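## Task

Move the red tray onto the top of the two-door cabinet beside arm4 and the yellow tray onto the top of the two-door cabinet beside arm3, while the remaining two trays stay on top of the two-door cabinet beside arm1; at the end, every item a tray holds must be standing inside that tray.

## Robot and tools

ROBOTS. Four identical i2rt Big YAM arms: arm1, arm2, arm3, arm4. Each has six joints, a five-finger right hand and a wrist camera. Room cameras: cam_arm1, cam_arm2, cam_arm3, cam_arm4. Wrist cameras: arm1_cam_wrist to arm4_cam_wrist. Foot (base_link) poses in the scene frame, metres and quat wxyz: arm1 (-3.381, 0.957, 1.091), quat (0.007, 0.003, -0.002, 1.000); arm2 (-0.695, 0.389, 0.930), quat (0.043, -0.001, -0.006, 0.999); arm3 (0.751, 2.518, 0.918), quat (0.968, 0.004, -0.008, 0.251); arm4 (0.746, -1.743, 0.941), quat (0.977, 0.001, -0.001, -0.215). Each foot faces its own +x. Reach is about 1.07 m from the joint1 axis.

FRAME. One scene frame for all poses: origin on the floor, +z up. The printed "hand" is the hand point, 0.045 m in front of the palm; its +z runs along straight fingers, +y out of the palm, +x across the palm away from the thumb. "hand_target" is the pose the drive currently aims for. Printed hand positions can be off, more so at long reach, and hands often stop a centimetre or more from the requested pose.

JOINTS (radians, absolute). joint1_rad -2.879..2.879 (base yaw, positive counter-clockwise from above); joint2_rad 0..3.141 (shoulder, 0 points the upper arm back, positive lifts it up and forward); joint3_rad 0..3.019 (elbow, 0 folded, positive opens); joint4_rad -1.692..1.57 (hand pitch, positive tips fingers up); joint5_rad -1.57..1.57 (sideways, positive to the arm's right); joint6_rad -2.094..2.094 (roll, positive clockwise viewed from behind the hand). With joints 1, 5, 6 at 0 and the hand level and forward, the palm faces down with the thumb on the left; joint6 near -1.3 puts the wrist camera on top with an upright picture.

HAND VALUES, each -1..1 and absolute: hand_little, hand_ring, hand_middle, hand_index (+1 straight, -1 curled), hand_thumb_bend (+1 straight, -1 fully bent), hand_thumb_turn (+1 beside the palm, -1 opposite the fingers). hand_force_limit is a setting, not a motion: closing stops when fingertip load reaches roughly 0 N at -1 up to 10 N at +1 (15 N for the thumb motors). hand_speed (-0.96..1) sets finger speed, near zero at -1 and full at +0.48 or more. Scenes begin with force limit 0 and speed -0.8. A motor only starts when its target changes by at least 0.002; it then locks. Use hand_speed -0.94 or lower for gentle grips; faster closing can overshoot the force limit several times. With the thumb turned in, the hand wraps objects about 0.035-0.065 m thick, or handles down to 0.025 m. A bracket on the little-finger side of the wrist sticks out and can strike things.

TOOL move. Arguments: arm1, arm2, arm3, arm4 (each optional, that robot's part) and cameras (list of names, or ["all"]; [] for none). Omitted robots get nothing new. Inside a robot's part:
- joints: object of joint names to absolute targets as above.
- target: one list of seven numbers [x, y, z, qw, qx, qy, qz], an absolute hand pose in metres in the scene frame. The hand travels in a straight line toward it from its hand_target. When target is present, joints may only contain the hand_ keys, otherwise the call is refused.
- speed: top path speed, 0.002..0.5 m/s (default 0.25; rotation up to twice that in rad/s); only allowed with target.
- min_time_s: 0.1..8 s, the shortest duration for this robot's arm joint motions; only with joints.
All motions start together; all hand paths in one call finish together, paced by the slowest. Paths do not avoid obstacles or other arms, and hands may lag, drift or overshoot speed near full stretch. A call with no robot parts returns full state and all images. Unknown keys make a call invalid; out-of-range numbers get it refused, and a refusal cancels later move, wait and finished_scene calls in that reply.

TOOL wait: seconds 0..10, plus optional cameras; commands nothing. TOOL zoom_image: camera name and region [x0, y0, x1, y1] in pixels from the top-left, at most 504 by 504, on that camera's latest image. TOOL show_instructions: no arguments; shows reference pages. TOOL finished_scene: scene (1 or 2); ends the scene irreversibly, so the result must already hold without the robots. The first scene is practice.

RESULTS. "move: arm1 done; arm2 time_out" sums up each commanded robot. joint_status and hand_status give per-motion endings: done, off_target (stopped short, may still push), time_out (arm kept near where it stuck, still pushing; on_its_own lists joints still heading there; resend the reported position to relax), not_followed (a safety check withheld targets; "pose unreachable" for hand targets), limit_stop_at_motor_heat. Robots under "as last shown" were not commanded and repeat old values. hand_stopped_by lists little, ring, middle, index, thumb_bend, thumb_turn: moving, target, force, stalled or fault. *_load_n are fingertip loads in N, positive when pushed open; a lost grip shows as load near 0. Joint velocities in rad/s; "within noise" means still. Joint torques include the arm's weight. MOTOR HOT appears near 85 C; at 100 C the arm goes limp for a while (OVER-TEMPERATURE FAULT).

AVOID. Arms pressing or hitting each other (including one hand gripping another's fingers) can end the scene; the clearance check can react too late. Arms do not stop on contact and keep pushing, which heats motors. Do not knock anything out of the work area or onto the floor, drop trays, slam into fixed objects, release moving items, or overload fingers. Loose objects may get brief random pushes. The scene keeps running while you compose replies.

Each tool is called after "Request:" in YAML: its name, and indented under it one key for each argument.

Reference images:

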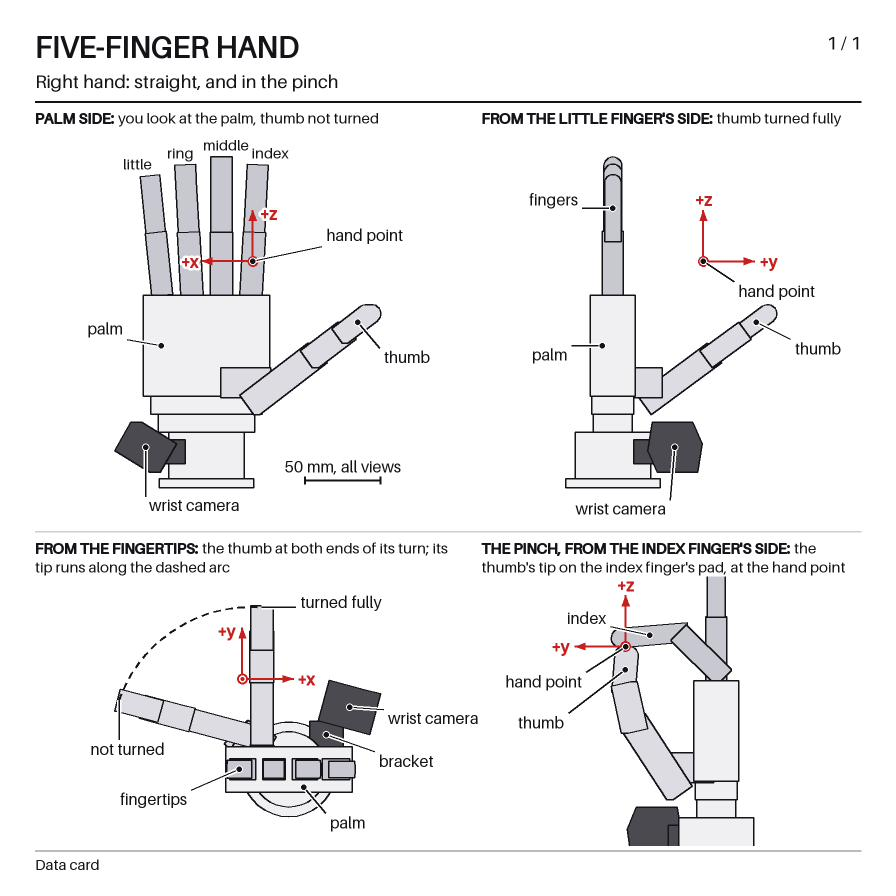

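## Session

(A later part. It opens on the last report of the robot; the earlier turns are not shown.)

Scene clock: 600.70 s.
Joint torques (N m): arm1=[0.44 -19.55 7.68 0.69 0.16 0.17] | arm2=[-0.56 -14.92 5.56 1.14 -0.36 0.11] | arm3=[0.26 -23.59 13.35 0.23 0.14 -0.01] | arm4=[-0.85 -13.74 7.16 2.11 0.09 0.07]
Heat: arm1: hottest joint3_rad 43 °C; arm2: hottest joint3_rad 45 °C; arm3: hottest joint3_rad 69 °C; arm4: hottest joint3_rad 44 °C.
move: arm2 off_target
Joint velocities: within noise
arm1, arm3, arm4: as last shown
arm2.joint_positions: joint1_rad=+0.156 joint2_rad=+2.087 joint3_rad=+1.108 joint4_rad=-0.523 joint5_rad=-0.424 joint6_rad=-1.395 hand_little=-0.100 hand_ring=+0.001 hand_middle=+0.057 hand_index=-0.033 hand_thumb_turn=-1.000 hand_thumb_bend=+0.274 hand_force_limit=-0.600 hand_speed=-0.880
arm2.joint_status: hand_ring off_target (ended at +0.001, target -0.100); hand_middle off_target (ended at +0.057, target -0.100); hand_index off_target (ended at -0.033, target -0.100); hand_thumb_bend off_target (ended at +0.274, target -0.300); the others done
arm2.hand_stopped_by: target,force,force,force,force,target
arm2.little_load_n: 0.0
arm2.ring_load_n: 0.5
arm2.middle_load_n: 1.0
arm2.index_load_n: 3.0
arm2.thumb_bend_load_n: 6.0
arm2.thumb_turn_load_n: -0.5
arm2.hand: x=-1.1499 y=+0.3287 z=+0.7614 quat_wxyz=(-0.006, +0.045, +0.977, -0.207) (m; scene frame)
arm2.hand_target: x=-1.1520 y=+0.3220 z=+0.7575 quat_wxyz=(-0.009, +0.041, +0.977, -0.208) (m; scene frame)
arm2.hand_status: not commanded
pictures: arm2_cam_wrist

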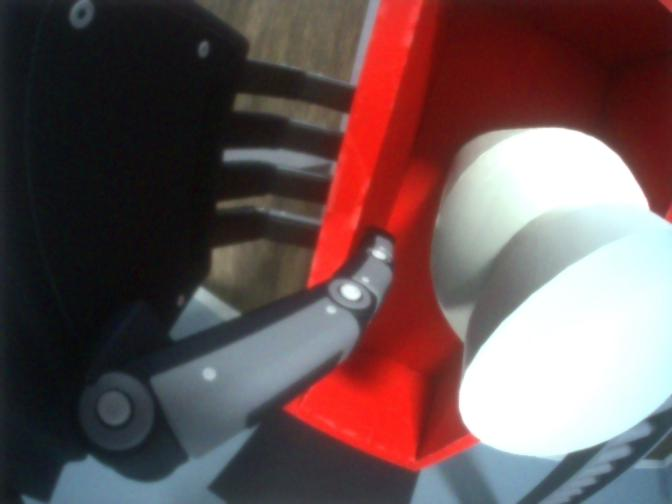

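Request:
move:
  arm2: {"joints": {"hand_speed": -0.92, "hand_force_limit": 0.0, "hand_little": -0.38, "hand_ring": -0.38, "hand_middle": -0.38, "hand_index": -0.38, "hand_thumb_bend": -0.31}}
  cameras: []

Request:
move:
  arm2: {"joints": {"hand_speed": -0.94, "hand_force_limit": 0.35, "hand_little": -0.5, "hand_ring": -0.45, "hand_middle": -0.41, "hand_index": -0.42, "hand_thumb_bend": -0.35}}
  cameras: ["arm2_cam_wrist"]

Scene clock: 603.93 s.
Joint torques (N m): arm1=[0.38 -19.6 7.68 0.69 0.16 0.17] | arm2=[0.09 -14.74 5.61 1.16 -0.31 0.13] | arm3=[0.26 -23.59 13.35 0.23 0.15 -0.01] | arm4=[-1.2 -13.51 6.94 2.15 0.08 0.06]
Heat: arm1: hottest joint3_rad 43 °C; arm2: hottest joint3_rad 45 °C; arm3: hottest joint3_rad 70 °C; arm4: hottest joint3_rad 44 °C.
move: arm2 off_target
Joint velocities: within noise
arm1.joint_positions: joint1_rad=+0.058 joint2_rad=+1.861 joint3_rad=+1.457 joint4_rad=-0.684 joint5_rad=+0.248 joint6_rad=+0.130 hand_little=+0.300 hand_ring=+0.300 hand_middle=+0.300 hand_index=+0.300 hand_thumb_turn=-1.000 hand_thumb_bend=+0.650 hand_force_limit=+0.350 hand_speed=-0.850
arm1.joint_status: not commanded
arm1.hand_stopped_by: target,target,target,target,target,target
arm1.little_load_n: 0.0
arm1.ring_load_n: 0.0
arm1.middle_load_n: 0.0
arm1.index_load_n: 0.0
arm1.thumb_bend_load_n: 0.0
arm1.thumb_turn_load_n: 0.0
arm1.hand: x=-4.0037 y=+0.9409 z=+1.1519 quat_wxyz=(-0.247, +0.729, +0.629, -0.105) (m; scene frame)
arm1.hand_target: x=-3.9981 y=+0.9392 z=+1.1547 quat_wxyz=(-0.244, +0.735, +0.624, -0.103) (m; scene frame)
arm1.hand_status: not commanded
arm2.joint_positions: joint1_rad=+0.159 joint2_rad=+2.087 joint3_rad=+1.108 joint4_rad=-0.521 joint5_rad=-0.424 joint6_rad=-1.398 hand_little=-0.173 hand_ring=-0.034 hand_middle=+0.029 hand_index=-0.054 hand_thumb_turn=-1.000 hand_thumb_bend=+0.276 hand_force_limit=+0.000 hand_speed=-0.920
arm2.joint_status: hand_little off_target (ended at -0.173, target -0.380); hand_ring off_target (ended at -0.034, target -0.380); hand_middle off_target (ended at +0.029, target -0.380); hand_index off_target (ended at -0.054, target -0.380); hand_thumb_bend off_target (ended at +0.276, target -0.310); the others done
arm2.hand_stopped_by: force,force,force,force,force,target
arm2.little_load_n: 5.0
arm2.ring_load_n: 1.5
arm2.middle_load_n: 3.0
arm2.index_load_n: 2.5
arm2.thumb_bend_load_n: 14.5
arm2.thumb_turn_load_n: 0.5
arm2.hand: x=-1.1503 y=+0.3273 z=+0.7613 quat_wxyz=(-0.007, +0.042, +0.977, -0.207) (m; scene frame)
arm2.hand_target: x=-1.1519 y=+0.3206 z=+0.7575 quat_wxyz=(-0.009, +0.040, +0.977, -0.207) (m; scene frame)
arm2.hand_status: not commanded
arm3: as last shown
arm3.thumb_bend_load_n: 0.5
arm4.joint_positions: joint1_rad=+1.358 joint2_rad=+1.896 joint3_rad=+1.222 joint4_rad=-0.550 joint5_rad=-0.016 joint6_rad=-0.020 hand_little=+0.300 hand_ring=+0.300 hand_middle=+0.300 hand_index=+0.300 hand_thumb_turn=-1.000 hand_thumb_bend=+0.600 hand_force_limit=+0.000 hand_speed=-0.700
arm4.joint_status: not commanded
arm4.hand_stopped_by: target,target,target,target,target,target
arm4.little_load_n: 0.0
arm4.ring_load_n: 0.0
arm4.middle_load_n: 0.0
arm4.index_load_n: 0.5
arm4.thumb_bend_load_n: 0.0
arm4.thumb_turn_load_n: 0.0
arm4.hand: x=+1.0450 y=-1.2930 z=+0.8995 quat_wxyz=(-0.167, +0.937, -0.302, +0.050) (m; scene frame)
arm4.hand_target: x=+1.0418 y=-1.2947 z=+0.8868 quat_wxyz=(-0.163, +0.936, -0.309, +0.048) (m; scene frame)
arm4.hand_status: not commanded
pictures: none
No camera images: "cameras" was empty.

Scene clock: 604.67 s.
Joint torques (N m): arm1=[0.44 -19.55 7.66 0.69 0.15 0.17] | arm2=[-1.14 -15.03 5.49 1.18 -0.29 0.16] | arm3=[0.21 -23.65 13.34 0.21 0.15 -0.02] | arm4=[-1.55 -13.33 6.89 2.15 0.06 0.05]
Heat: arm1: hottest joint3_rad 43 °C; arm2: hottest joint3_rad 44 °C; arm3: hottest joint3_rad 70 °C; arm4: hottest joint3_rad 44 °C.
move: arm2 off_target
Joint velocities: within noise
arm1, arm3, arm4: as last shown
arm1.thumb_turn_load_n: 0.5
arm2.joint_positions: joint1_rad=+0.163 joint2_rad=+2.087 joint3_rad=+1.108 joint4_rad=-0.519 joint5_rad=-0.427 joint6_rad=-1.401 hand_little=-0.232 hand_ring=-0.082 hand_middle=+0.003 hand_index=-0.085 hand_thumb_turn=-1.000 hand_thumb_bend=+0.278 hand_force_limit=+0.350 hand_speed=-0.940
arm2.joint_status: hand_little off_target (ended at -0.232, target -0.500); hand_ring off_target (ended at -0.082, target -0.450); hand_middle off_target (ended at +0.003, target -0.410); hand_index off_target (ended at -0.085, target -0.420); hand_thumb_bend off_target (ended at +0.278, target -0.350); the others done
arm2.hand_stopped_by: force,force,force,force,force,target
arm2.little_load_n: 6.5
arm2.ring_load_n: 5.5
arm2.middle_load_n: 1.0
arm2.index_load_n: 6.0
arm2.thumb_bend_load_n: 22.0
arm2.thumb_turn_load_n: 1.0
arm2.hand: x=-1.1506 y=+0.3254 z=+0.7613 quat_wxyz=(-0.008, +0.039, +0.977, -0.208) (m; scene frame)
arm2.hand_target: x=-1.1518 y=+0.3203 z=+0.7575 quat_wxyz=(-0.009, +0.040, +0.977, -0.208) (m; scene frame)
arm2.hand_status: not commanded
arm3.index_load_n: -0.5
arm3.thumb_bend_load_n: 0.0
arm4.index_load_n: 0.0
pictures: arm2_cam_wrist

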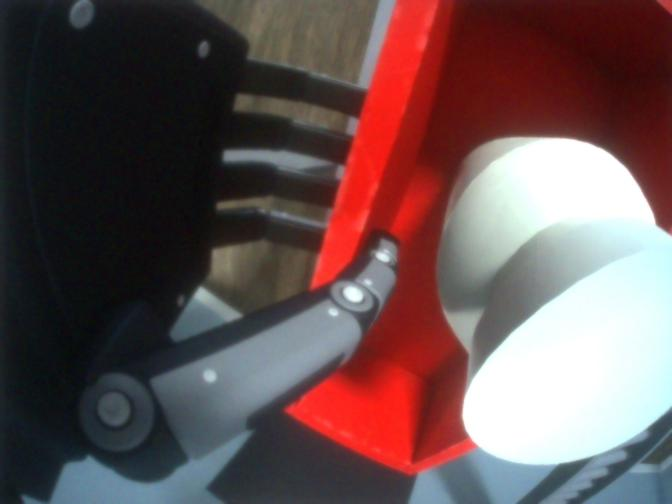

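Request:
move:
  arm2: {"joints": {"hand_speed": -0.94, "hand_force_limit": 0.4, "hand_middle": -0.5, "hand_index": -0.5, "hand_ring": -0.5, "hand_thumb_bend": -0.4}}
  cameras: []

Request:
move:
  arm2: {"target": [-1.152, 0.312, 0.815, -0.00853, 0.04024, 0.97739, -0.20712], "speed": 0.05}
  cameras: ["arm2_cam_wrist", "cam_arm2"]

Request:
zoom_image:
  camera: "cam_arm2"
  region: [400, 240, 520, 360]

Scene clock: 607.07 s.
Joint torques (N m): arm1=[0.44 -19.55 7.66 0.68 0.15 0.16] | arm2=[-0.79 -15.33 5.71 1.02 -0.28 0.18] | arm3=[0.26 -23.59 13.34 0.23 0.15 -0.01] | arm4=[-1.14 -13.68 6.99 2.03 0.08 0.03]
Heat: arm1: hottest joint3_rad 43 °C; arm2: hottest joint3_rad 44 °C; arm3: hottest joint3_rad 70 °C; arm4: hottest joint3_rad 43 °C.
move: arm2 off_target
Joint velocities: within noise
arm1, arm4: as last shown
arm1.thumb_turn_load_n: 0.0
arm2.joint_positions: joint1_rad=+0.163 joint2_rad=+2.087 joint3_rad=+1.108 joint4_rad=-0.519 joint5_rad=-0.433 joint6_rad=-1.401 hand_little=-0.232 hand_ring=-0.091 hand_middle=-0.016 hand_index=-0.089 hand_thumb_turn=-1.000 hand_thumb_bend=+0.279 hand_force_limit=+0.400 hand_speed=-0.940
arm2.joint_status: hand_ring off_target (ended at -0.091, target -0.500); hand_middle off_target (ended at -0.016, target -0.500); hand_index off_target (ended at -0.089, target -0.500); hand_thumb_bend off_target (ended at +0.279, target -0.400); the others done
arm2.hand_stopped_by: force,force,force,force,force,target
arm2.little_load_n: 3.5
arm2.ring_load_n: 5.5
arm2.middle_load_n: 6.5
arm2.index_load_n: 4.5
arm2.thumb_bend_load_n: 21.0
arm2.thumb_turn_load_n: 1.0
arm2.hand: x=-1.1505 y=+0.3242 z=+0.7615 quat_wxyz=(-0.007, +0.038, +0.977, -0.211) (m; scene frame)
arm2.hand_target: x=-1.1515 y=+0.3191 z=+0.7577 quat_wxyz=(-0.008, +0.040, +0.977, -0.211) (m; scene frame)
arm2.hand_status: not commanded
arm3.joint_positions: joint1_rad=+0.052 joint2_rad=+1.954 joint3_rad=+1.523 joint4_rad=-0.708 joint5_rad=+0.020 joint6_rad=+0.049 hand_little=+0.300 hand_ring=+0.300 hand_middle=+0.300 hand_index=+0.300 hand_thumb_turn=-1.000 hand_thumb_bend=+0.650 hand_force_limit=+0.400 hand_speed=-0.850
arm3.joint_status: not commanded
arm3.hand_stopped_by: target,target,target,target,target,target
arm3.little_load_n: 0.0
arm3.ring_load_n: 0.0
arm3.middle_load_n: 0.0
arm3.index_load_n: 0.0
arm3.thumb_bend_load_n: 0.0
arm3.thumb_turn_load_n: 0.0
arm3.hand: x=+1.2711 y=+2.8783 z=+0.9559 quat_wxyz=(-0.193, +0.840, -0.495, +0.111) (m; scene frame)
arm3.hand_target: x=+1.2880 y=+2.8862 z=+0.9887 quat_wxyz=(-0.216, +0.836, -0.488, +0.126) (m; scene frame)
arm3.hand_status: not commanded
pictures: none
No camera images: "cameras" was empty.

Scene clock: 608.97 s.
Joint torques (N m): arm1=[0.44 -19.6 7.68 0.68 0.16 0.16] | arm2=[-0.09 -18.14 6.34 -0.05 -0.06 0.2] | arm3=[0.26 -23.47 13.34 0.25 0.15 -0.01] | arm4=[-1.14 -13.51 6.91 1.89 0.09 0.04]
Heat: arm1: hottest joint3_rad 43 °C; arm2: hottest joint3_rad 44 °C; arm3: hottest joint3_rad 70 °C; arm4: hottest joint3_rad 43 °C.
move: arm2 off_target
Joint velocities: within noise
arm1, arm3, arm4: as last shown
arm2.joint_positions: joint1_rad=+0.176 joint2_rad=+2.010 joint3_rad=+1.106 joint4_rad=-0.604 joint5_rad=-0.424 joint6_rad=-1.387 hand_little=-0.233 hand_ring=-0.091 hand_middle=-0.016 hand_index=-0.089 hand_thumb_turn=-1.000 hand_thumb_bend=+0.279 hand_force_limit=+0.400 hand_speed=-0.940
arm2.joint_status: not commanded
arm2.hand_stopped_by: force,force,force,force,force,target
arm2.little_load_n: 1.0
arm2.ring_load_n: 2.0
arm2.middle_load_n: 3.5
arm2.index_load_n: 5.5
arm2.thumb_bend_load_n: 17.5
arm2.thumb_turn_load_n: 0.0
arm2.hand: x=-1.1464 y=+0.3191 z=+0.7964 quat_wxyz=(+0.000, +0.040, +0.978, -0.206) (m; scene frame)
arm2.hand_target: x=-1.1521 y=+0.3133 z=+0.8140 quat_wxyz=(-0.009, +0.040, +0.978, -0.204) (m; scene frame)
arm2.hand_status: off_target (0.021 m and 0.9 deg from the pose sent, 0.055 m and 0.5 deg at the start)
arm4.thumb_turn_load_n: 0.5
pictures: arm2_cam_wrist, cam_arm2

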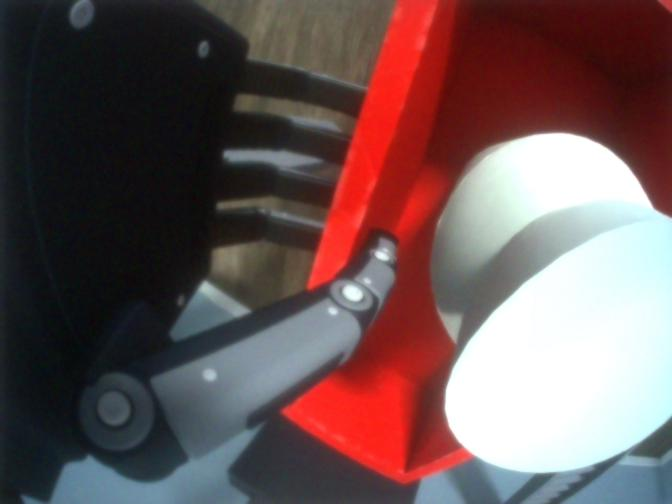

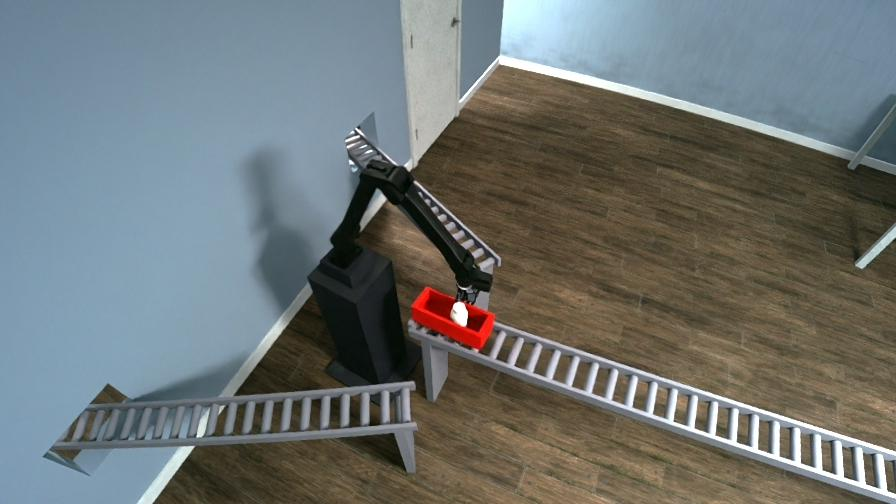

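Scaled by 4.200 from the camera's 896x504 image, which has a finer 1280x720 frame.

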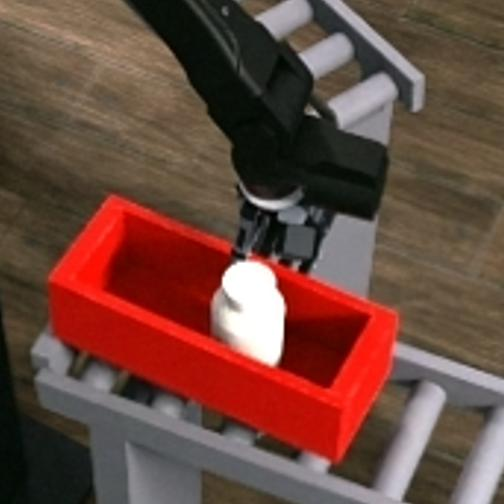

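Request:
move:
  arm2: {"target": [-1.152, 0.305, 0.875, -0.00853, 0.04024, 0.97739, -0.20712], "speed": 0.05, "joints": {"hand_speed": -0.94, "hand_force_limit": 0.45, "hand_little": -0.6, "hand_middle": -0.55, "hand_index": -0.55, "hand_ring": -0.55, "hand_thumb_bend": -0.45}}
  cameras: ["arm2_cam_wrist", "cam_arm2"]

Request:
zoom_image:
  camera: "cam_arm2"
  region: [400, 240, 520, 360]

Scene clock: 612.37 s.
Joint torques (N m): arm1=[0.44 -19.49 7.68 0.65 0.15 0.17] | arm2=[-0.44 -17.44 9.58 -0.06 -0.19 0.17] | arm3=[0.26 -23.59 13.35 0.23 0.15 -0.02] | arm4=[-0.91 -12.98 7.05 1.96 0.09 0.05]
Heat: arm1: hottest joint3_rad 43 °C; arm2: hottest joint3_rad 44 °C; arm3: hottest joint3_rad 70 °C; arm4: hottest joint3_rad 43 °C.
move: arm2 off_target
Joint velocities: within noise
arm1, arm3, arm4: as last shown
arm2.joint_positions: joint1_rad=+0.189 joint2_rad=+1.897 joint3_rad=+1.103 joint4_rad=-0.742 joint5_rad=-0.424 joint6_rad=-1.367 hand_little=-0.337 hand_ring=-0.129 hand_middle=-0.031 hand_index=-0.097 hand_thumb_turn=-1.000 hand_thumb_bend=+0.279 hand_force_limit=+0.450 hand_speed=-0.940
arm2.joint_status: hand_little off_target (ended at -0.337, target -0.600); hand_ring off_target (ended at -0.129, target -0.550); hand_middle off_target (ended at -0.031, target -0.550); hand_index off_target (ended at -0.097, target -0.550); hand_thumb_bend off_target (ended at +0.279, target -0.450); the others done
arm2.hand_stopped_by: force,force,force,force,force,target
arm2.little_load_n: 7.0
arm2.ring_load_n: 0.5
arm2.middle_load_n: 2.5
arm2.index_load_n: 9.0
arm2.thumb_bend_load_n: 25.0
arm2.thumb_turn_load_n: 5.0
arm2.hand: x=-1.1317 y=+0.3135 z=+0.8485 quat_wxyz=(+0.016, +0.046, +0.978, -0.204) (m; scene frame)
arm2.hand_target: x=-1.1519 y=+0.3051 z=+0.8740 quat_wxyz=(-0.008, +0.041, +0.977, -0.207) (m; scene frame)
arm2.hand_status: off_target (0.034 m and 3.0 deg from the pose sent, 0.080 m and 0.9 deg at the start)
arm4.index_load_n: -0.5
arm4.thumb_turn_load_n: 0.0
pictures: arm2_cam_wrist, cam_arm2

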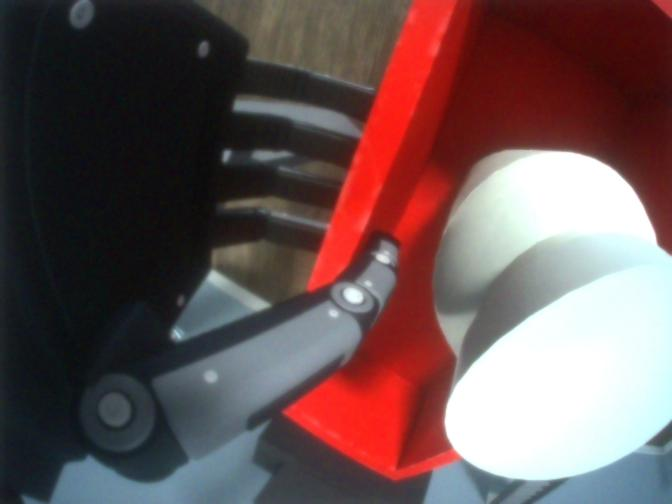

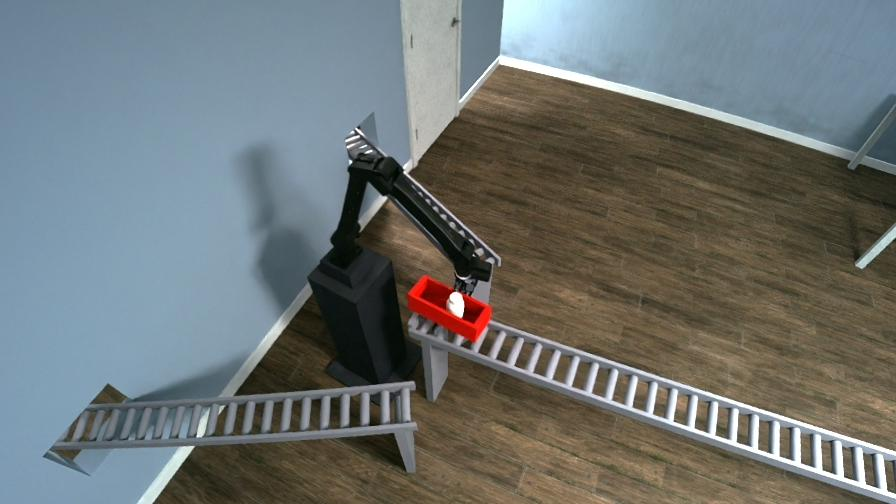

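Scaled by 4.200 from the camera's 896x504 image, which has a finer 1280x720 frame.

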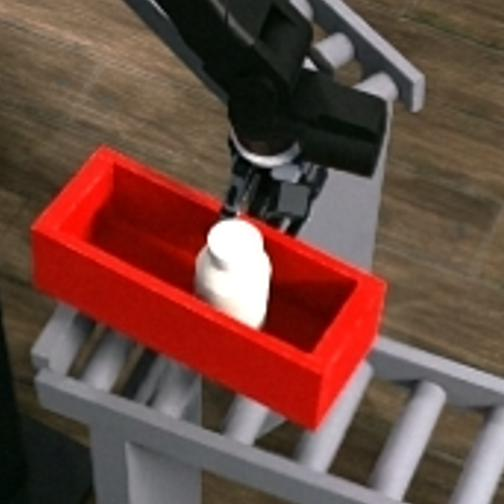

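Request:
move:
  arm2: {"target": [-1.125, 0.20, 0.935, -0.02174, 0.10224, 0.97277, -0.20679], "speed": 0.07}
  cameras: ["arm2_cam_wrist", "cam_arm2"]

Scene clock: 620.70 s.
Joint torques (N m): arm1=[0.5 -19.55 7.68 0.69 0.15 0.17] | arm2=[-0.56 -16.79 9.81 0.5 -0.05 0.13] | arm3=[0.26 -23.59 13.34 0.23 0.15 -0.01] | arm4=[-1.03 -13.1 6.93 2.11 0.08 0.06]
Heat: arm1: hottest joint3_rad 43 °C; arm2: hottest joint3_rad 44 °C; arm3: hottest joint3_rad 70 °C; arm4: hottest joint3_rad 43 °C.
move: arm2 off_target
Joint velocities: within noise
arm1, arm3, arm4: as last shown
arm2.joint_positions: joint1_rad=+0.406 joint2_rad=+1.759 joint3_rad=+1.103 joint4_rad=-0.742 joint5_rad=-0.369 joint6_rad=-1.002 hand_little=-0.337 hand_ring=-0.129 hand_middle=-0.031 hand_index=-0.097 hand_thumb_turn=-1.000 hand_thumb_bend=+0.279 hand_force_limit=+0.450 hand_speed=-0.940
arm2.joint_status: not commanded
arm2.hand_stopped_by: force,force,force,force,force,target
arm2.little_load_n: 7.0
arm2.ring_load_n: 0.5
arm2.middle_load_n: 2.5
arm2.index_load_n: 9.0
arm2.thumb_bend_load_n: 25.0
arm2.thumb_turn_load_n: 5.0
arm2.hand: x=-1.1108 y=+0.2115 z=+0.9096 quat_wxyz=(+0.003, +0.106, +0.975, -0.195) (m; scene frame)
arm2.hand_target: x=-1.1256 y=+0.2020 z=+0.9338 quat_wxyz=(-0.024, +0.102, +0.973, -0.204) (m; scene frame)
arm2.hand_status: off_target (0.031 m and 3.1 deg from the pose sent, 0.143 m and 7.8 deg at the start)
arm3.index_load_n: -0.5
arm3.thumb_turn_load_n: -0.5
arm4.index_load_n: 0.0
pictures: arm2_cam_wrist, cam_arm2

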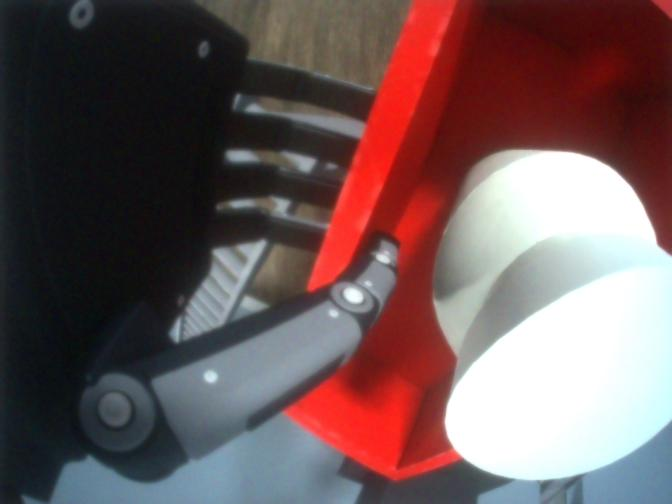

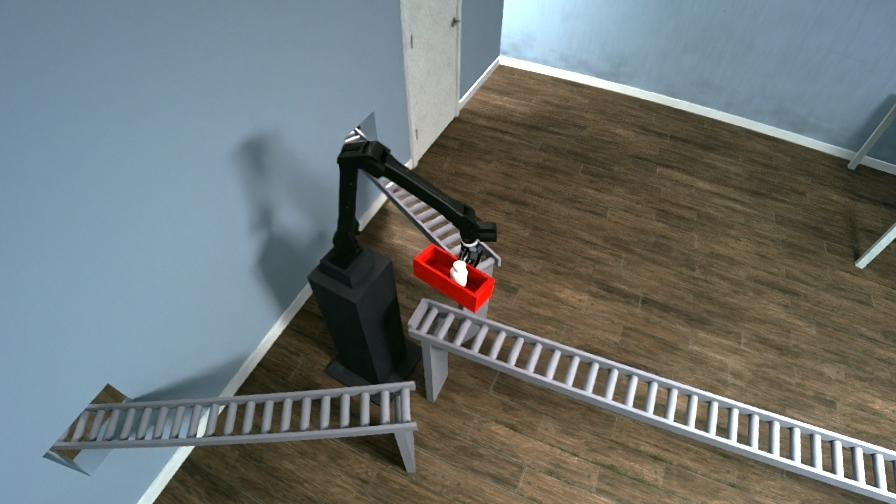

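Request:
move:
  arm2: {"target": [-1.085, 0.045, 0.935, -0.04323, 0.20336, 0.95675, -0.20339], "speed": 0.08}
  cameras: ["cam_arm2"]

Request:
zoom_image:
  camera: "cam_arm2"
  region: [390, 190, 530, 330]

Scene clock: 625.23 s.
Joint torques (N m): arm1=[0.5 -19.6 7.66 0.66 0.15 0.16] | arm2=[-0.5 -15.68 13.03 1.21 -0.03 0.18] | arm3=[0.21 -23.53 13.35 0.23 0.15 -0.01] | arm4=[-1.14 -13.74 6.99 2.13 0.08 0.07]
Heat: arm1: hottest joint3_rad 43 °C; arm2: hottest joint3_rad 44 °C; arm3: hottest joint3_rad 71 °C; arm4: hottest joint3_rad 43 °C.
move: arm2 off_target
Joint velocities: within noise
arm1, arm3, arm4: as last shown
arm2.joint_positions: joint1_rad=+0.722 joint2_rad=+1.770 joint3_rad=+1.123 joint4_rad=-0.625 joint5_rad=-0.206 joint6_rad=-0.479 hand_little=-0.337 hand_ring=-0.129 hand_middle=-0.031 hand_index=-0.097 hand_thumb_turn=-1.000 hand_thumb_bend=+0.279 hand_force_limit=+0.450 hand_speed=-0.940
arm2.joint_status: not commanded
arm2.hand_stopped_by: force,force,force,force,force,target
arm2.little_load_n: 7.0
arm2.ring_load_n: 0.5
arm2.middle_load_n: 2.5
arm2.index_load_n: 9.0
arm2.thumb_bend_load_n: 24.5
arm2.thumb_turn_load_n: 5.0
arm2.hand: x=-1.0590 y=+0.0718 z=+0.9104 quat_wxyz=(-0.019, +0.208, +0.963, -0.172) (m; scene frame)
arm2.hand_target: x=-1.0831 y=+0.0478 z=+0.9350 quat_wxyz=(-0.045, +0.204, +0.957, -0.201) (m; scene frame)
arm2.hand_status: off_target (0.045 m and 4.6 deg from the pose sent, 0.170 m and 12.5 deg at the start)
arm3.index_load_n: 0.0
arm3.thumb_turn_load_n: 0.0
arm4.ring_load_n: 0.5
arm4.thumb_bend_load_n: -0.5
pictures: cam_arm2

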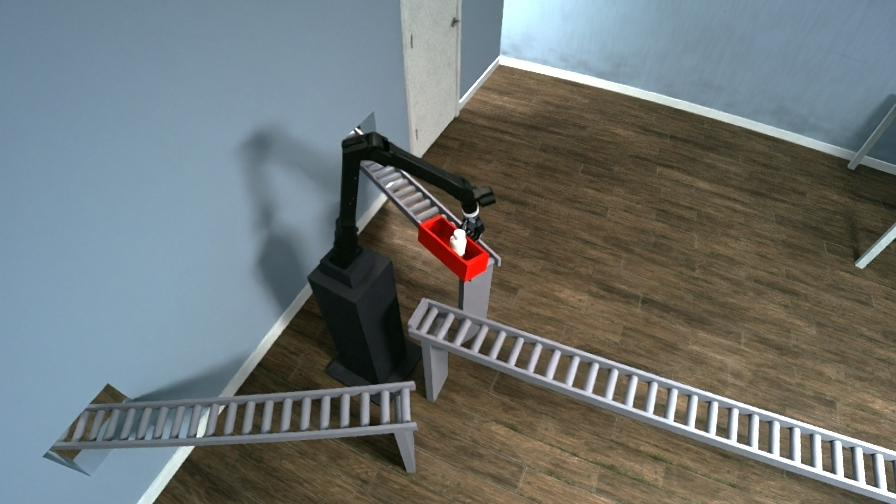

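Scaled by 3.600 from the camera's 896x504 image, which has a finer 1280x720 frame.

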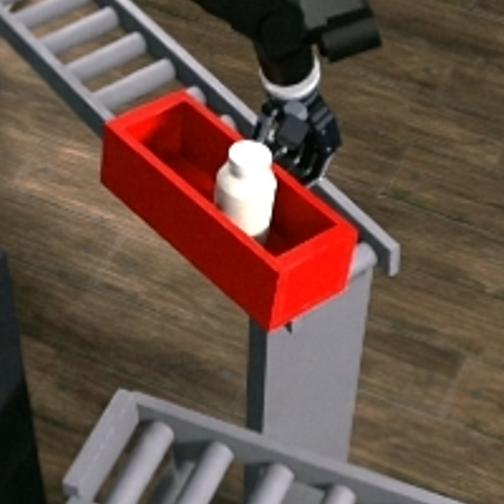

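Request:
move:
  arm2: {"target": [-1.055, -0.125, 0.920, -0.06079, 0.28598, 0.93539, -0.19885], "speed": 0.08}
  cameras: ["cam_arm2", "arm2_cam_wrist"]

Request:
zoom_image:
  camera: "cam_arm2"
  region: [360, 110, 530, 280]

Scene clock: 631.10 s.
Joint torques (N m): arm1=[0.44 -19.55 7.66 0.66 0.15 0.16] | arm2=[-0.26 -18.73 13.46 0.29 0.04 0.13] | arm3=[0.26 -23.59 13.34 0.21 0.15 -0.01] | arm4=[-1.14 -13.51 6.94 2.04 0.07 0.07]
Heat: arm1: hottest joint3_rad 43 °C; arm2: hottest joint3_rad 45 °C; arm3: hottest joint3_rad 71 °C; arm4: hottest joint3_rad 43 °C.
move: arm2 off_target
Joint velocities: within noise
arm1, arm3, arm4: as last shown
arm2.joint_positions: joint1_rad=+0.985 joint2_rad=+1.995 joint3_rad=+1.412 joint4_rad=-0.611 joint5_rad=-0.038 joint6_rad=-0.067 hand_little=-0.337 hand_ring=-0.129 hand_middle=-0.031 hand_index=-0.097 hand_thumb_turn=-1.000 hand_thumb_bend=+0.279 hand_force_limit=+0.450 hand_speed=-0.940
arm2.joint_status: not commanded
arm2.hand_stopped_by: force,force,force,force,force,target
arm2.little_load_n: 7.0
arm2.ring_load_n: 0.5
arm2.middle_load_n: 2.5
arm2.index_load_n: 9.0
arm2.thumb_bend_load_n: 24.5
arm2.thumb_turn_load_n: 5.0
arm2.hand: x=-1.0415 y=-0.0999 z=+0.8884 quat_wxyz=(-0.050, +0.290, +0.940, -0.174) (m; scene frame)
arm2.hand_target: x=-1.0534 y=-0.1242 z=+0.9184 quat_wxyz=(-0.060, +0.288, +0.935, -0.200) (m; scene frame)
arm2.hand_status: off_target (0.043 m and 3.1 deg from the pose sent, 0.197 m and 11.1 deg at the start)
arm3.middle_load_n: 0.5
arm4.ring_load_n: 0.0
arm4.thumb_bend_load_n: 0.0
pictures: arm2_cam_wrist, cam_arm2

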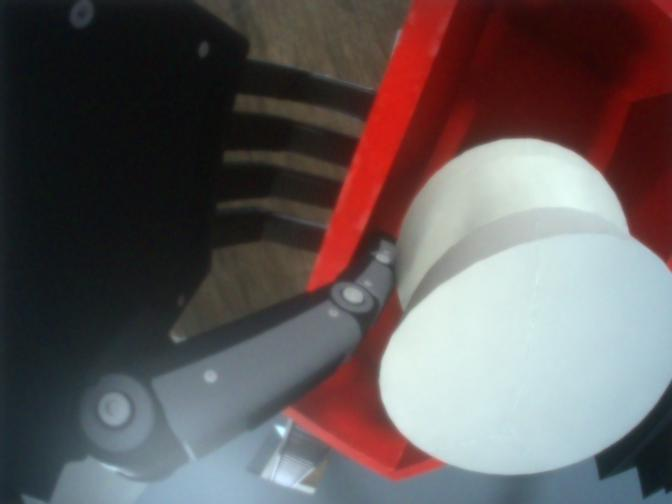

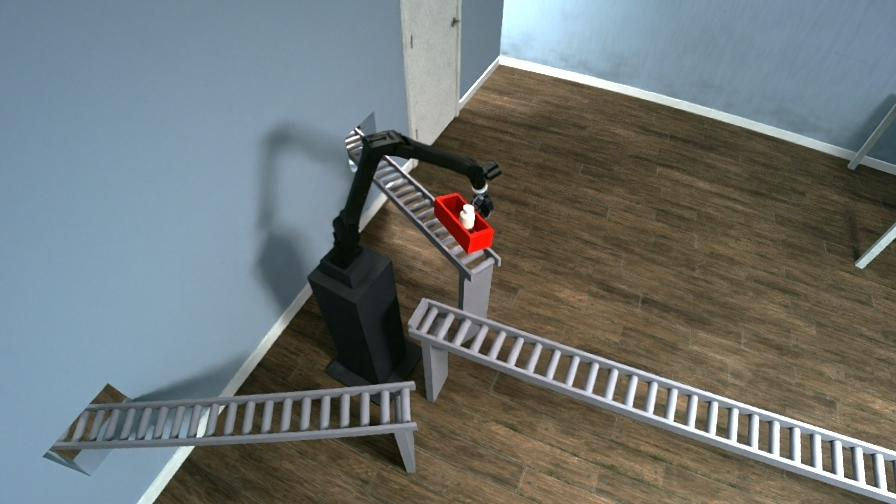

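Scaled by 2.965 from the camera's 896x504 image, which has a finer 1280x720 frame.

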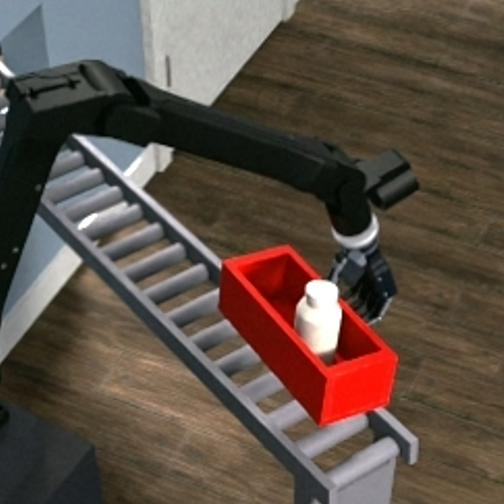

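Request:
move:
  arm2: {"target": [-1.045, -0.160, 0.845, -0.06426, 0.30226, 0.93026, -0.19776], "speed": 0.07}
  cameras: ["cam_arm2", "arm2_cam_wrist"]

Request:
zoom_image:
  camera: "cam_arm2"
  region: [400, 160, 520, 280]

Scene clock: 635.03 s.
Joint torques (N m): arm1=[0.5 -19.55 7.66 0.7 0.15 0.17] | arm2=[-0.67 -20.54 12.29 1.52 0.07 0.11] | arm3=[0.26 -23.59 13.35 0.25 0.15 -0.02] | arm4=[-1.44 -13.51 6.95 2.06 0.08 0.05]
Heat: arm1: hottest joint3_rad 43 °C; arm2: hottest joint3_rad 45 °C; arm3: hottest joint3_rad 71 °C; arm4: hottest joint3_rad 43 °C.
move: arm2 off_target
Joint velocities: within noise
arm1.joint_positions: joint1_rad=+0.058 joint2_rad=+1.861 joint3_rad=+1.457 joint4_rad=-0.684 joint5_rad=+0.248 joint6_rad=+0.130 hand_little=+0.300 hand_ring=+0.300 hand_middle=+0.300 hand_index=+0.300 hand_thumb_turn=-1.000 hand_thumb_bend=+0.650 hand_force_limit=+0.350 hand_speed=-0.850
arm1.joint_status: not commanded
arm1.hand_stopped_by: target,target,target,target,target,target
arm1.little_load_n: 0.0
arm1.ring_load_n: 0.0
arm1.middle_load_n: 0.0
arm1.index_load_n: 0.0
arm1.thumb_bend_load_n: 0.0
arm1.thumb_turn_load_n: 0.0
arm1.hand: x=-4.0037 y=+0.9409 z=+1.1519 quat_wxyz=(-0.247, +0.729, +0.629, -0.105) (m; scene frame)
arm1.hand_target: x=-3.9981 y=+0.9392 z=+1.1547 quat_wxyz=(-0.244, +0.735, +0.624, -0.103) (m; scene frame)
arm1.hand_status: not commanded
arm2.joint_positions: joint1_rad=+1.032 joint2_rad=+2.147 joint3_rad=+1.449 joint4_rad=-0.532 joint5_rad=-0.008 joint6_rad=+0.008 hand_little=-0.337 hand_ring=-0.129 hand_middle=-0.031 hand_index=-0.097 hand_thumb_turn=-1.000 hand_thumb_bend=+0.279 hand_force_limit=+0.450 hand_speed=-0.940
arm2.joint_status: not commanded
arm2.hand_stopped_by: force,force,force,force,force,target
arm2.little_load_n: 7.0
arm2.ring_load_n: 0.5
arm2.middle_load_n: 2.5
arm2.index_load_n: 9.0
arm2.thumb_bend_load_n: 24.0
arm2.thumb_turn_load_n: 5.0
arm2.hand: x=-1.0255 y=-0.1240 z=+0.8150 quat_wxyz=(-0.048, +0.306, +0.938, -0.156) (m; scene frame)
arm2.hand_target: x=-1.0425 y=-0.1579 z=+0.8466 quat_wxyz=(-0.061, +0.304, +0.930, -0.199) (m; scene frame)
arm2.hand_status: off_target (0.051 m and 5.2 deg from the pose sent, 0.074 m and 3.6 deg at the start)
arm3: as last shown
arm3.middle_load_n: 0.0
arm4.joint_positions: joint1_rad=+1.358 joint2_rad=+1.896 joint3_rad=+1.222 joint4_rad=-0.550 joint5_rad=-0.016 joint6_rad=-0.020 hand_little=+0.300 hand_ring=+0.300 hand_middle=+0.300 hand_index=+0.300 hand_thumb_turn=-1.000 hand_thumb_bend=+0.600 hand_force_limit=+0.000 hand_speed=-0.700
arm4.joint_status: not commanded
arm4.hand_stopped_by: target,target,target,target,target,target
arm4.little_load_n: 0.0
arm4.ring_load_n: 0.0
arm4.middle_load_n: 0.0
arm4.index_load_n: 0.0
arm4.thumb_bend_load_n: 0.0
arm4.thumb_turn_load_n: 0.0
arm4.hand: x=+1.0450 y=-1.2930 z=+0.8995 quat_wxyz=(-0.167, +0.937, -0.302, +0.050) (m; scene frame)
arm4.hand_target: x=+1.0418 y=-1.2947 z=+0.8868 quat_wxyz=(-0.163, +0.936, -0.309, +0.048) (m; scene frame)
arm4.hand_status: not commanded
pictures: arm2_cam_wrist, cam_arm2

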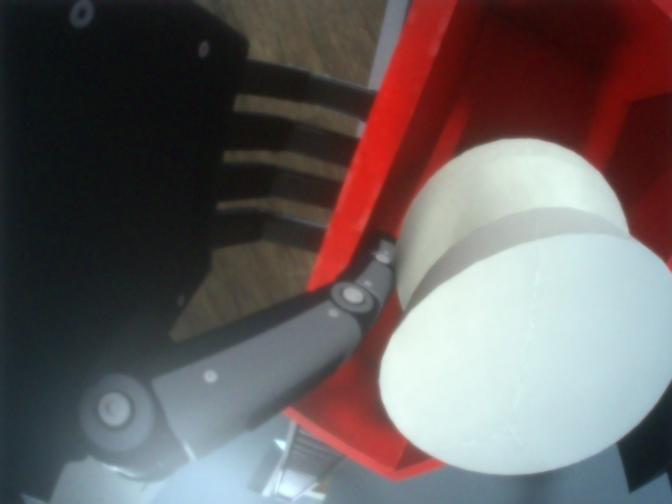

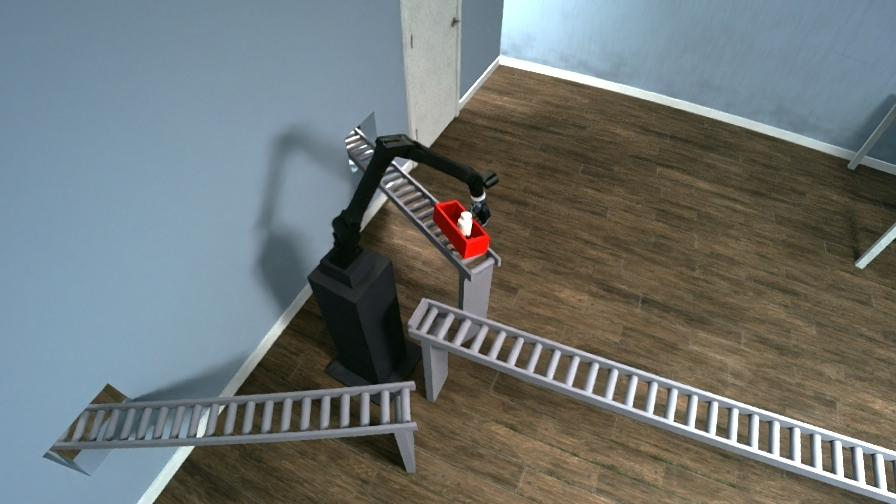

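Scaled by 4.200 from the camera's 896x504 image, which has a finer 1280x720 frame.

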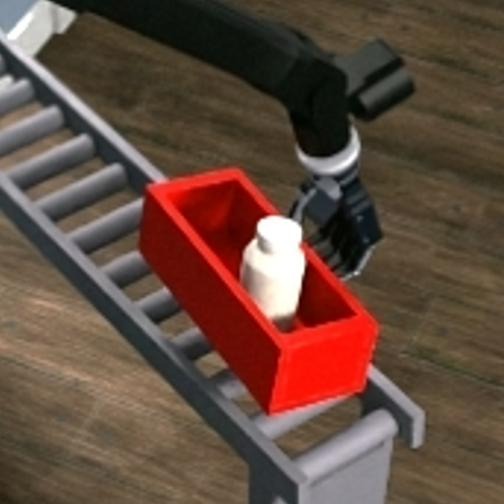

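Request:
move:
  arm2: {"target": [-1.055, -0.172, 0.81, -0.06953, 0.30111, 0.92671, -0.21399], "speed": 0.05}
  cameras: ["cam_arm2", "arm2_cam_wrist"]

Scene clock: 645.63 s.
Joint torques (N m): arm1=[0.5 -19.55 7.68 0.69 0.16 0.17] | arm2=[-0.79 -20.13 11.73 1.44 0.09 0.03] | arm3=[0.26 -23.59 13.35 0.23 0.15 -0.01] | arm4=[-1.14 -13.57 6.99 1.96 0.08 0.03]
Heat: arm1: hottest joint3_rad 43 °C; arm2: hottest joint3_rad 46 °C; arm3: hottest joint3_rad 71 °C; arm4: hottest joint3_rad 43 °C.
move: arm2 off_target
Joint velocities: within noise
arm1, arm3, arm4: as last shown
arm2.joint_positions: joint1_rad=+1.032 joint2_rad=+2.219 joint3_rad=+1.468 joint4_rad=-0.443 joint5_rad=-0.004 joint6_rad=+0.008 hand_little=-0.337 hand_ring=-0.129 hand_middle=-0.031 hand_index=-0.097 hand_thumb_turn=-1.000 hand_thumb_bend=+0.279 hand_force_limit=+0.450 hand_speed=-0.940
arm2.joint_status: not commanded
arm2.hand_stopped_by: force,force,force,force,force,target
arm2.little_load_n: 6.5
arm2.ring_load_n: 0.5
arm2.middle_load_n: 2.5
arm2.index_load_n: 9.0
arm2.thumb_bend_load_n: 24.5
arm2.thumb_turn_load_n: 5.0
arm2.hand: x=-1.0357 y=-0.1363 z=+0.7814 quat_wxyz=(-0.055, +0.306, +0.935, -0.173) (m; scene frame)
arm2.hand_target: x=-1.0530 y=-0.1699 z=+0.8106 quat_wxyz=(-0.069, +0.301, +0.927, -0.213) (m; scene frame)
arm2.hand_status: off_target (0.050 m and 5.1 deg from the pose sent, 0.057 m and 7.2 deg at the start)
pictures: arm2_cam_wrist, cam_arm2

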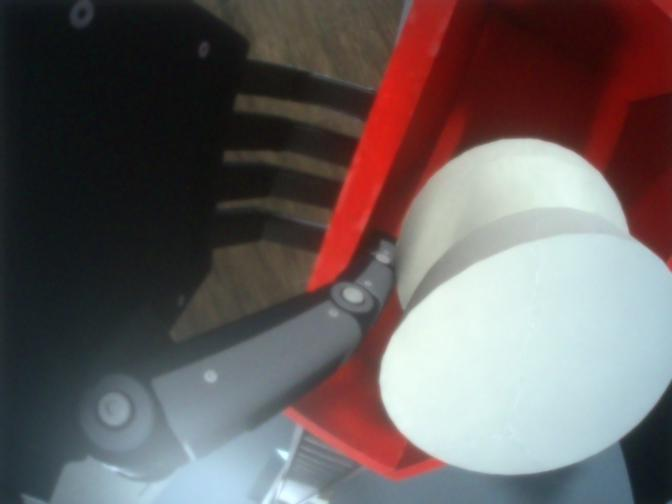

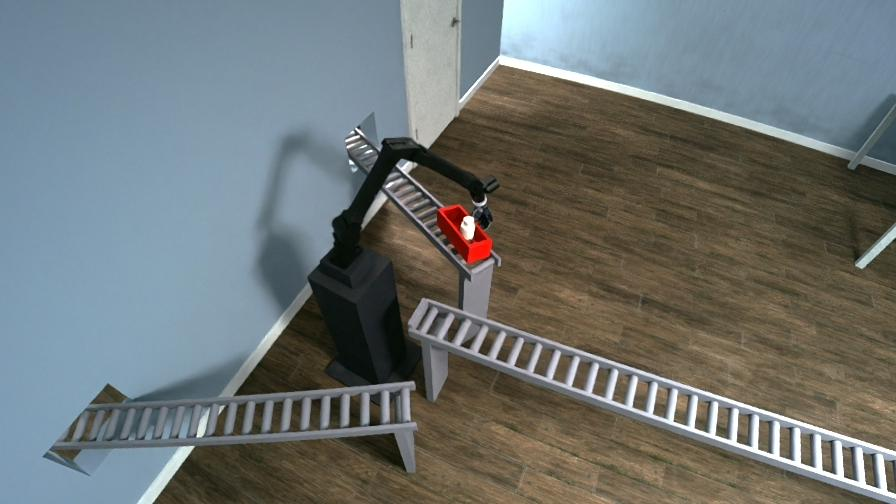

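Request:
zoom_image:
  camera: "cam_arm2"
  region: [400, 170, 530, 290]

Scaled by 3.877 from the camera's 896x504 image, which has a finer 1280x720 frame.

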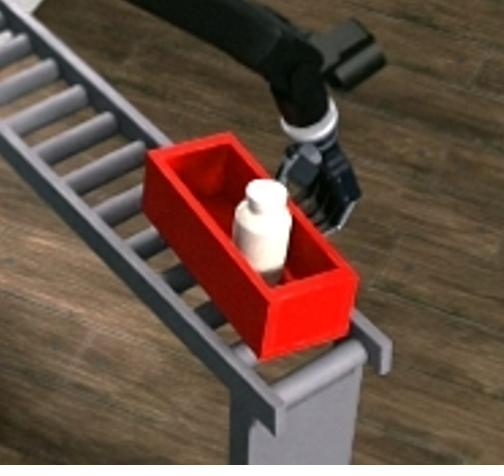

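Request:
move:
  arm2: {"target": [-1.056, -0.173, 0.805, -0.06202, 0.26858, 0.93665, -0.21629], "speed": 0.05}
  cameras: ["cam_arm2"]

Request:
zoom_image:
  camera: "cam_arm2"
  region: [400, 170, 530, 290]

Scene clock: 657.13 s.
Joint torques (N m): arm1=[0.44 -19.55 7.68 0.68 0.15 0.17] | arm2=[-1.03 -21.07 12.08 1.65 -0.21 -0.04] | arm3=[0.32 -23.59 13.37 0.23 0.15 -0.01] | arm4=[-0.79 -13.39 7.1 2.11 0.11 0.06]
Heat: arm1: hottest joint3_rad 43 °C; arm2: hottest joint3_rad 49 °C; arm3: hottest joint3_rad 72 °C; arm4: hottest joint3_rad 43 °C.
move: arm2 off_target
Joint velocities: within noise
arm1, arm4: as last shown
arm2.joint_positions: joint1_rad=+1.032 joint2_rad=+2.234 joint3_rad=+1.484 joint4_rad=-0.443 joint5_rad=-0.027 joint6_rad=-0.044 hand_little=-0.337 hand_ring=-0.129 hand_middle=-0.031 hand_index=-0.097 hand_thumb_turn=-1.000 hand_thumb_bend=+0.279 hand_force_limit=+0.450 hand_speed=-0.940
arm2.joint_status: not commanded
arm2.hand_stopped_by: force,force,force,force,force,target
arm2.little_load_n: 6.5
arm2.ring_load_n: 0.5
arm2.middle_load_n: 2.5
arm2.index_load_n: 9.0
arm2.thumb_bend_load_n: 24.5
arm2.thumb_turn_load_n: 5.0
arm2.hand: x=-1.0359 y=-0.1388 z=+0.7771 quat_wxyz=(-0.049, +0.279, +0.943, -0.175) (m; scene frame)
arm2.hand_target: x=-1.0548 y=-0.1716 z=+0.8059 quat_wxyz=(-0.062, +0.268, +0.937, -0.216) (m; scene frame)
arm2.hand_status: off_target (0.048 m and 5.2 deg from the pose sent, 0.048 m and 6.6 deg at the start)
arm3.joint_positions: joint1_rad=+0.052 joint2_rad=+1.954 joint3_rad=+1.523 joint4_rad=-0.708 joint5_rad=+0.020 joint6_rad=+0.049 hand_little=+0.300 hand_ring=+0.300 hand_middle=+0.300 hand_index=+0.300 hand_thumb_turn=-1.000 hand_thumb_bend=+0.650 hand_force_limit=+0.400 hand_speed=-0.850
arm3.joint_status: not commanded
arm3.hand_stopped_by: target,target,target,target,target,target
arm3.little_load_n: 0.0
arm3.ring_load_n: 0.0
arm3.middle_load_n: 0.0
arm3.index_load_n: 0.0
arm3.thumb_bend_load_n: 0.0
arm3.thumb_turn_load_n: 0.0
arm3.hand: x=+1.2711 y=+2.8783 z=+0.9559 quat_wxyz=(-0.193, +0.840, -0.495, +0.111) (m; scene frame)
arm3.hand_target: x=+1.2880 y=+2.8862 z=+0.9887 quat_wxyz=(-0.216, +0.836, -0.488, +0.126) (m; scene frame)
arm3.hand_status: not commanded
pictures: cam_arm2

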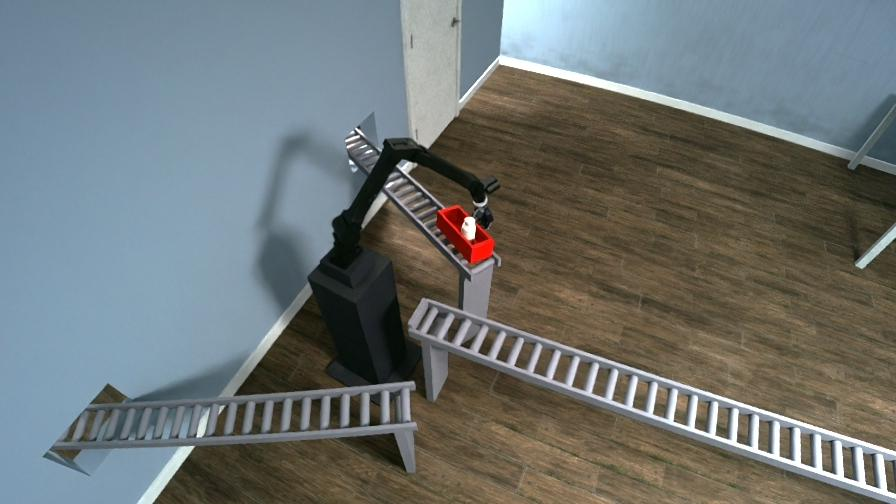

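Scaled by 3.877 from the camera's 896x504 image, which has a finer 1280x720 frame.

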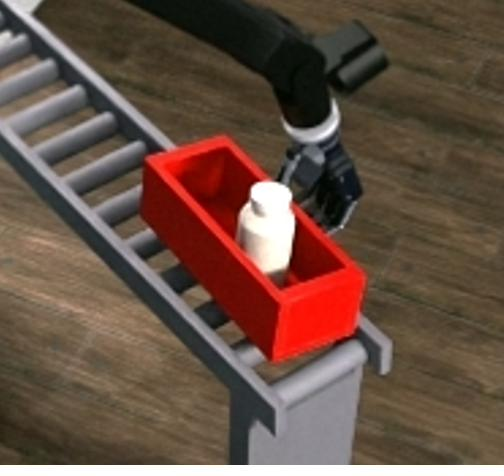

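Request:
move:
  arm2: {"target": [-1.051, -0.166, 0.8, -0.05634, 0.24397, 0.94336, -0.21783], "speed": 0.05}
  cameras: ["cam_arm2"]

Request:
zoom_image:
  camera: "cam_arm2"
  region: [400, 170, 530, 290]

Scene clock: 664.50 s.
Joint torques (N m): arm1=[0.56 -19.55 7.65 0.69 0.16 0.17] | arm2=[-1.32 -21.3 10.28 1.77 -0.24 -0.12] | arm3=[0.26 -23.53 13.34 0.23 0.15 -0.01] | arm4=[-1.2 -13.39 6.91 1.95 0.09 0.07]
Heat: arm1: hottest joint3_rad 43 °C; arm2: hottest joint3_rad 48 °C; arm3: hottest joint3_rad 72 °C; arm4: hottest joint3_rad 43 °C.
move: arm2 off_target
Joint velocities: within noise
arm1, arm3, arm4: as last shown
arm2.joint_positions: joint1_rad=+1.032 joint2_rad=+2.234 joint3_rad=+1.484 joint4_rad=-0.423 joint5_rad=-0.048 joint6_rad=-0.094 hand_little=-0.337 hand_ring=-0.129 hand_middle=-0.031 hand_index=-0.097 hand_thumb_turn=-1.000 hand_thumb_bend=+0.279 hand_force_limit=+0.450 hand_speed=-0.940
arm2.joint_status: not commanded
arm2.hand_stopped_by: force,force,force,force,force,target
arm2.little_load_n: 7.0
arm2.ring_load_n: 0.5
arm2.middle_load_n: 2.5
arm2.index_load_n: 9.0
arm2.thumb_bend_load_n: 24.5
arm2.thumb_turn_load_n: 5.0
arm2.hand: x=-1.0374 y=-0.1426 z=+0.7779 quat_wxyz=(-0.047, +0.253, +0.948, -0.187) (m; scene frame)
arm2.hand_target: x=-1.0511 y=-0.1653 z=+0.8001 quat_wxyz=(-0.058, +0.244, +0.943, -0.218) (m; scene frame)
arm2.hand_status: off_target (0.035 m and 3.9 deg from the pose sent, 0.039 m and 6.4 deg at the start)
pictures: cam_arm2

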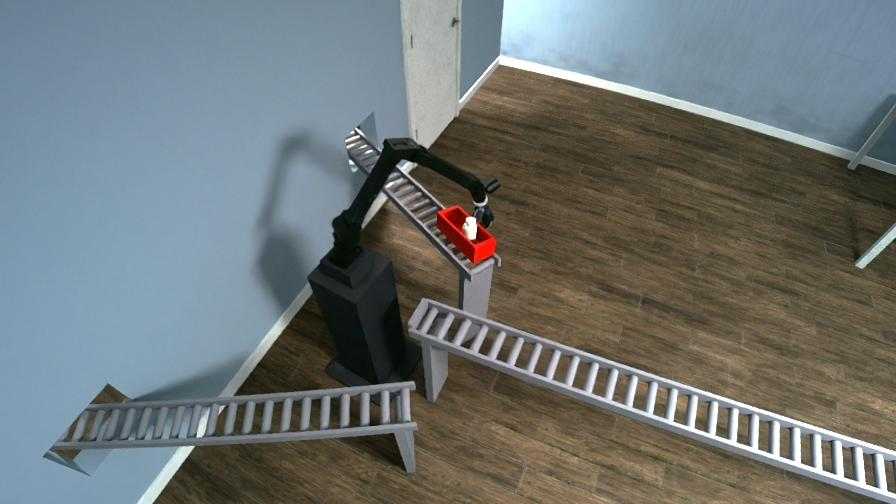

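Scaled by 3.877 from the camera's 896x504 image, which has a finer 1280x720 frame.

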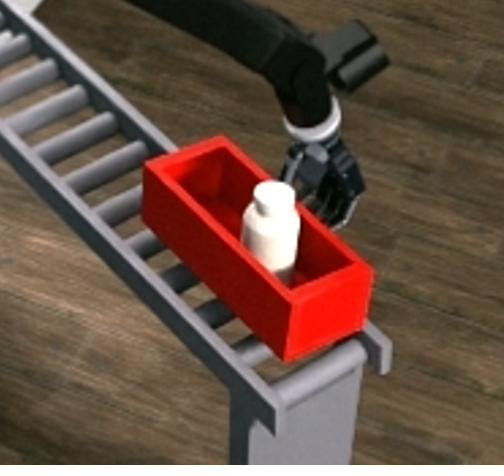

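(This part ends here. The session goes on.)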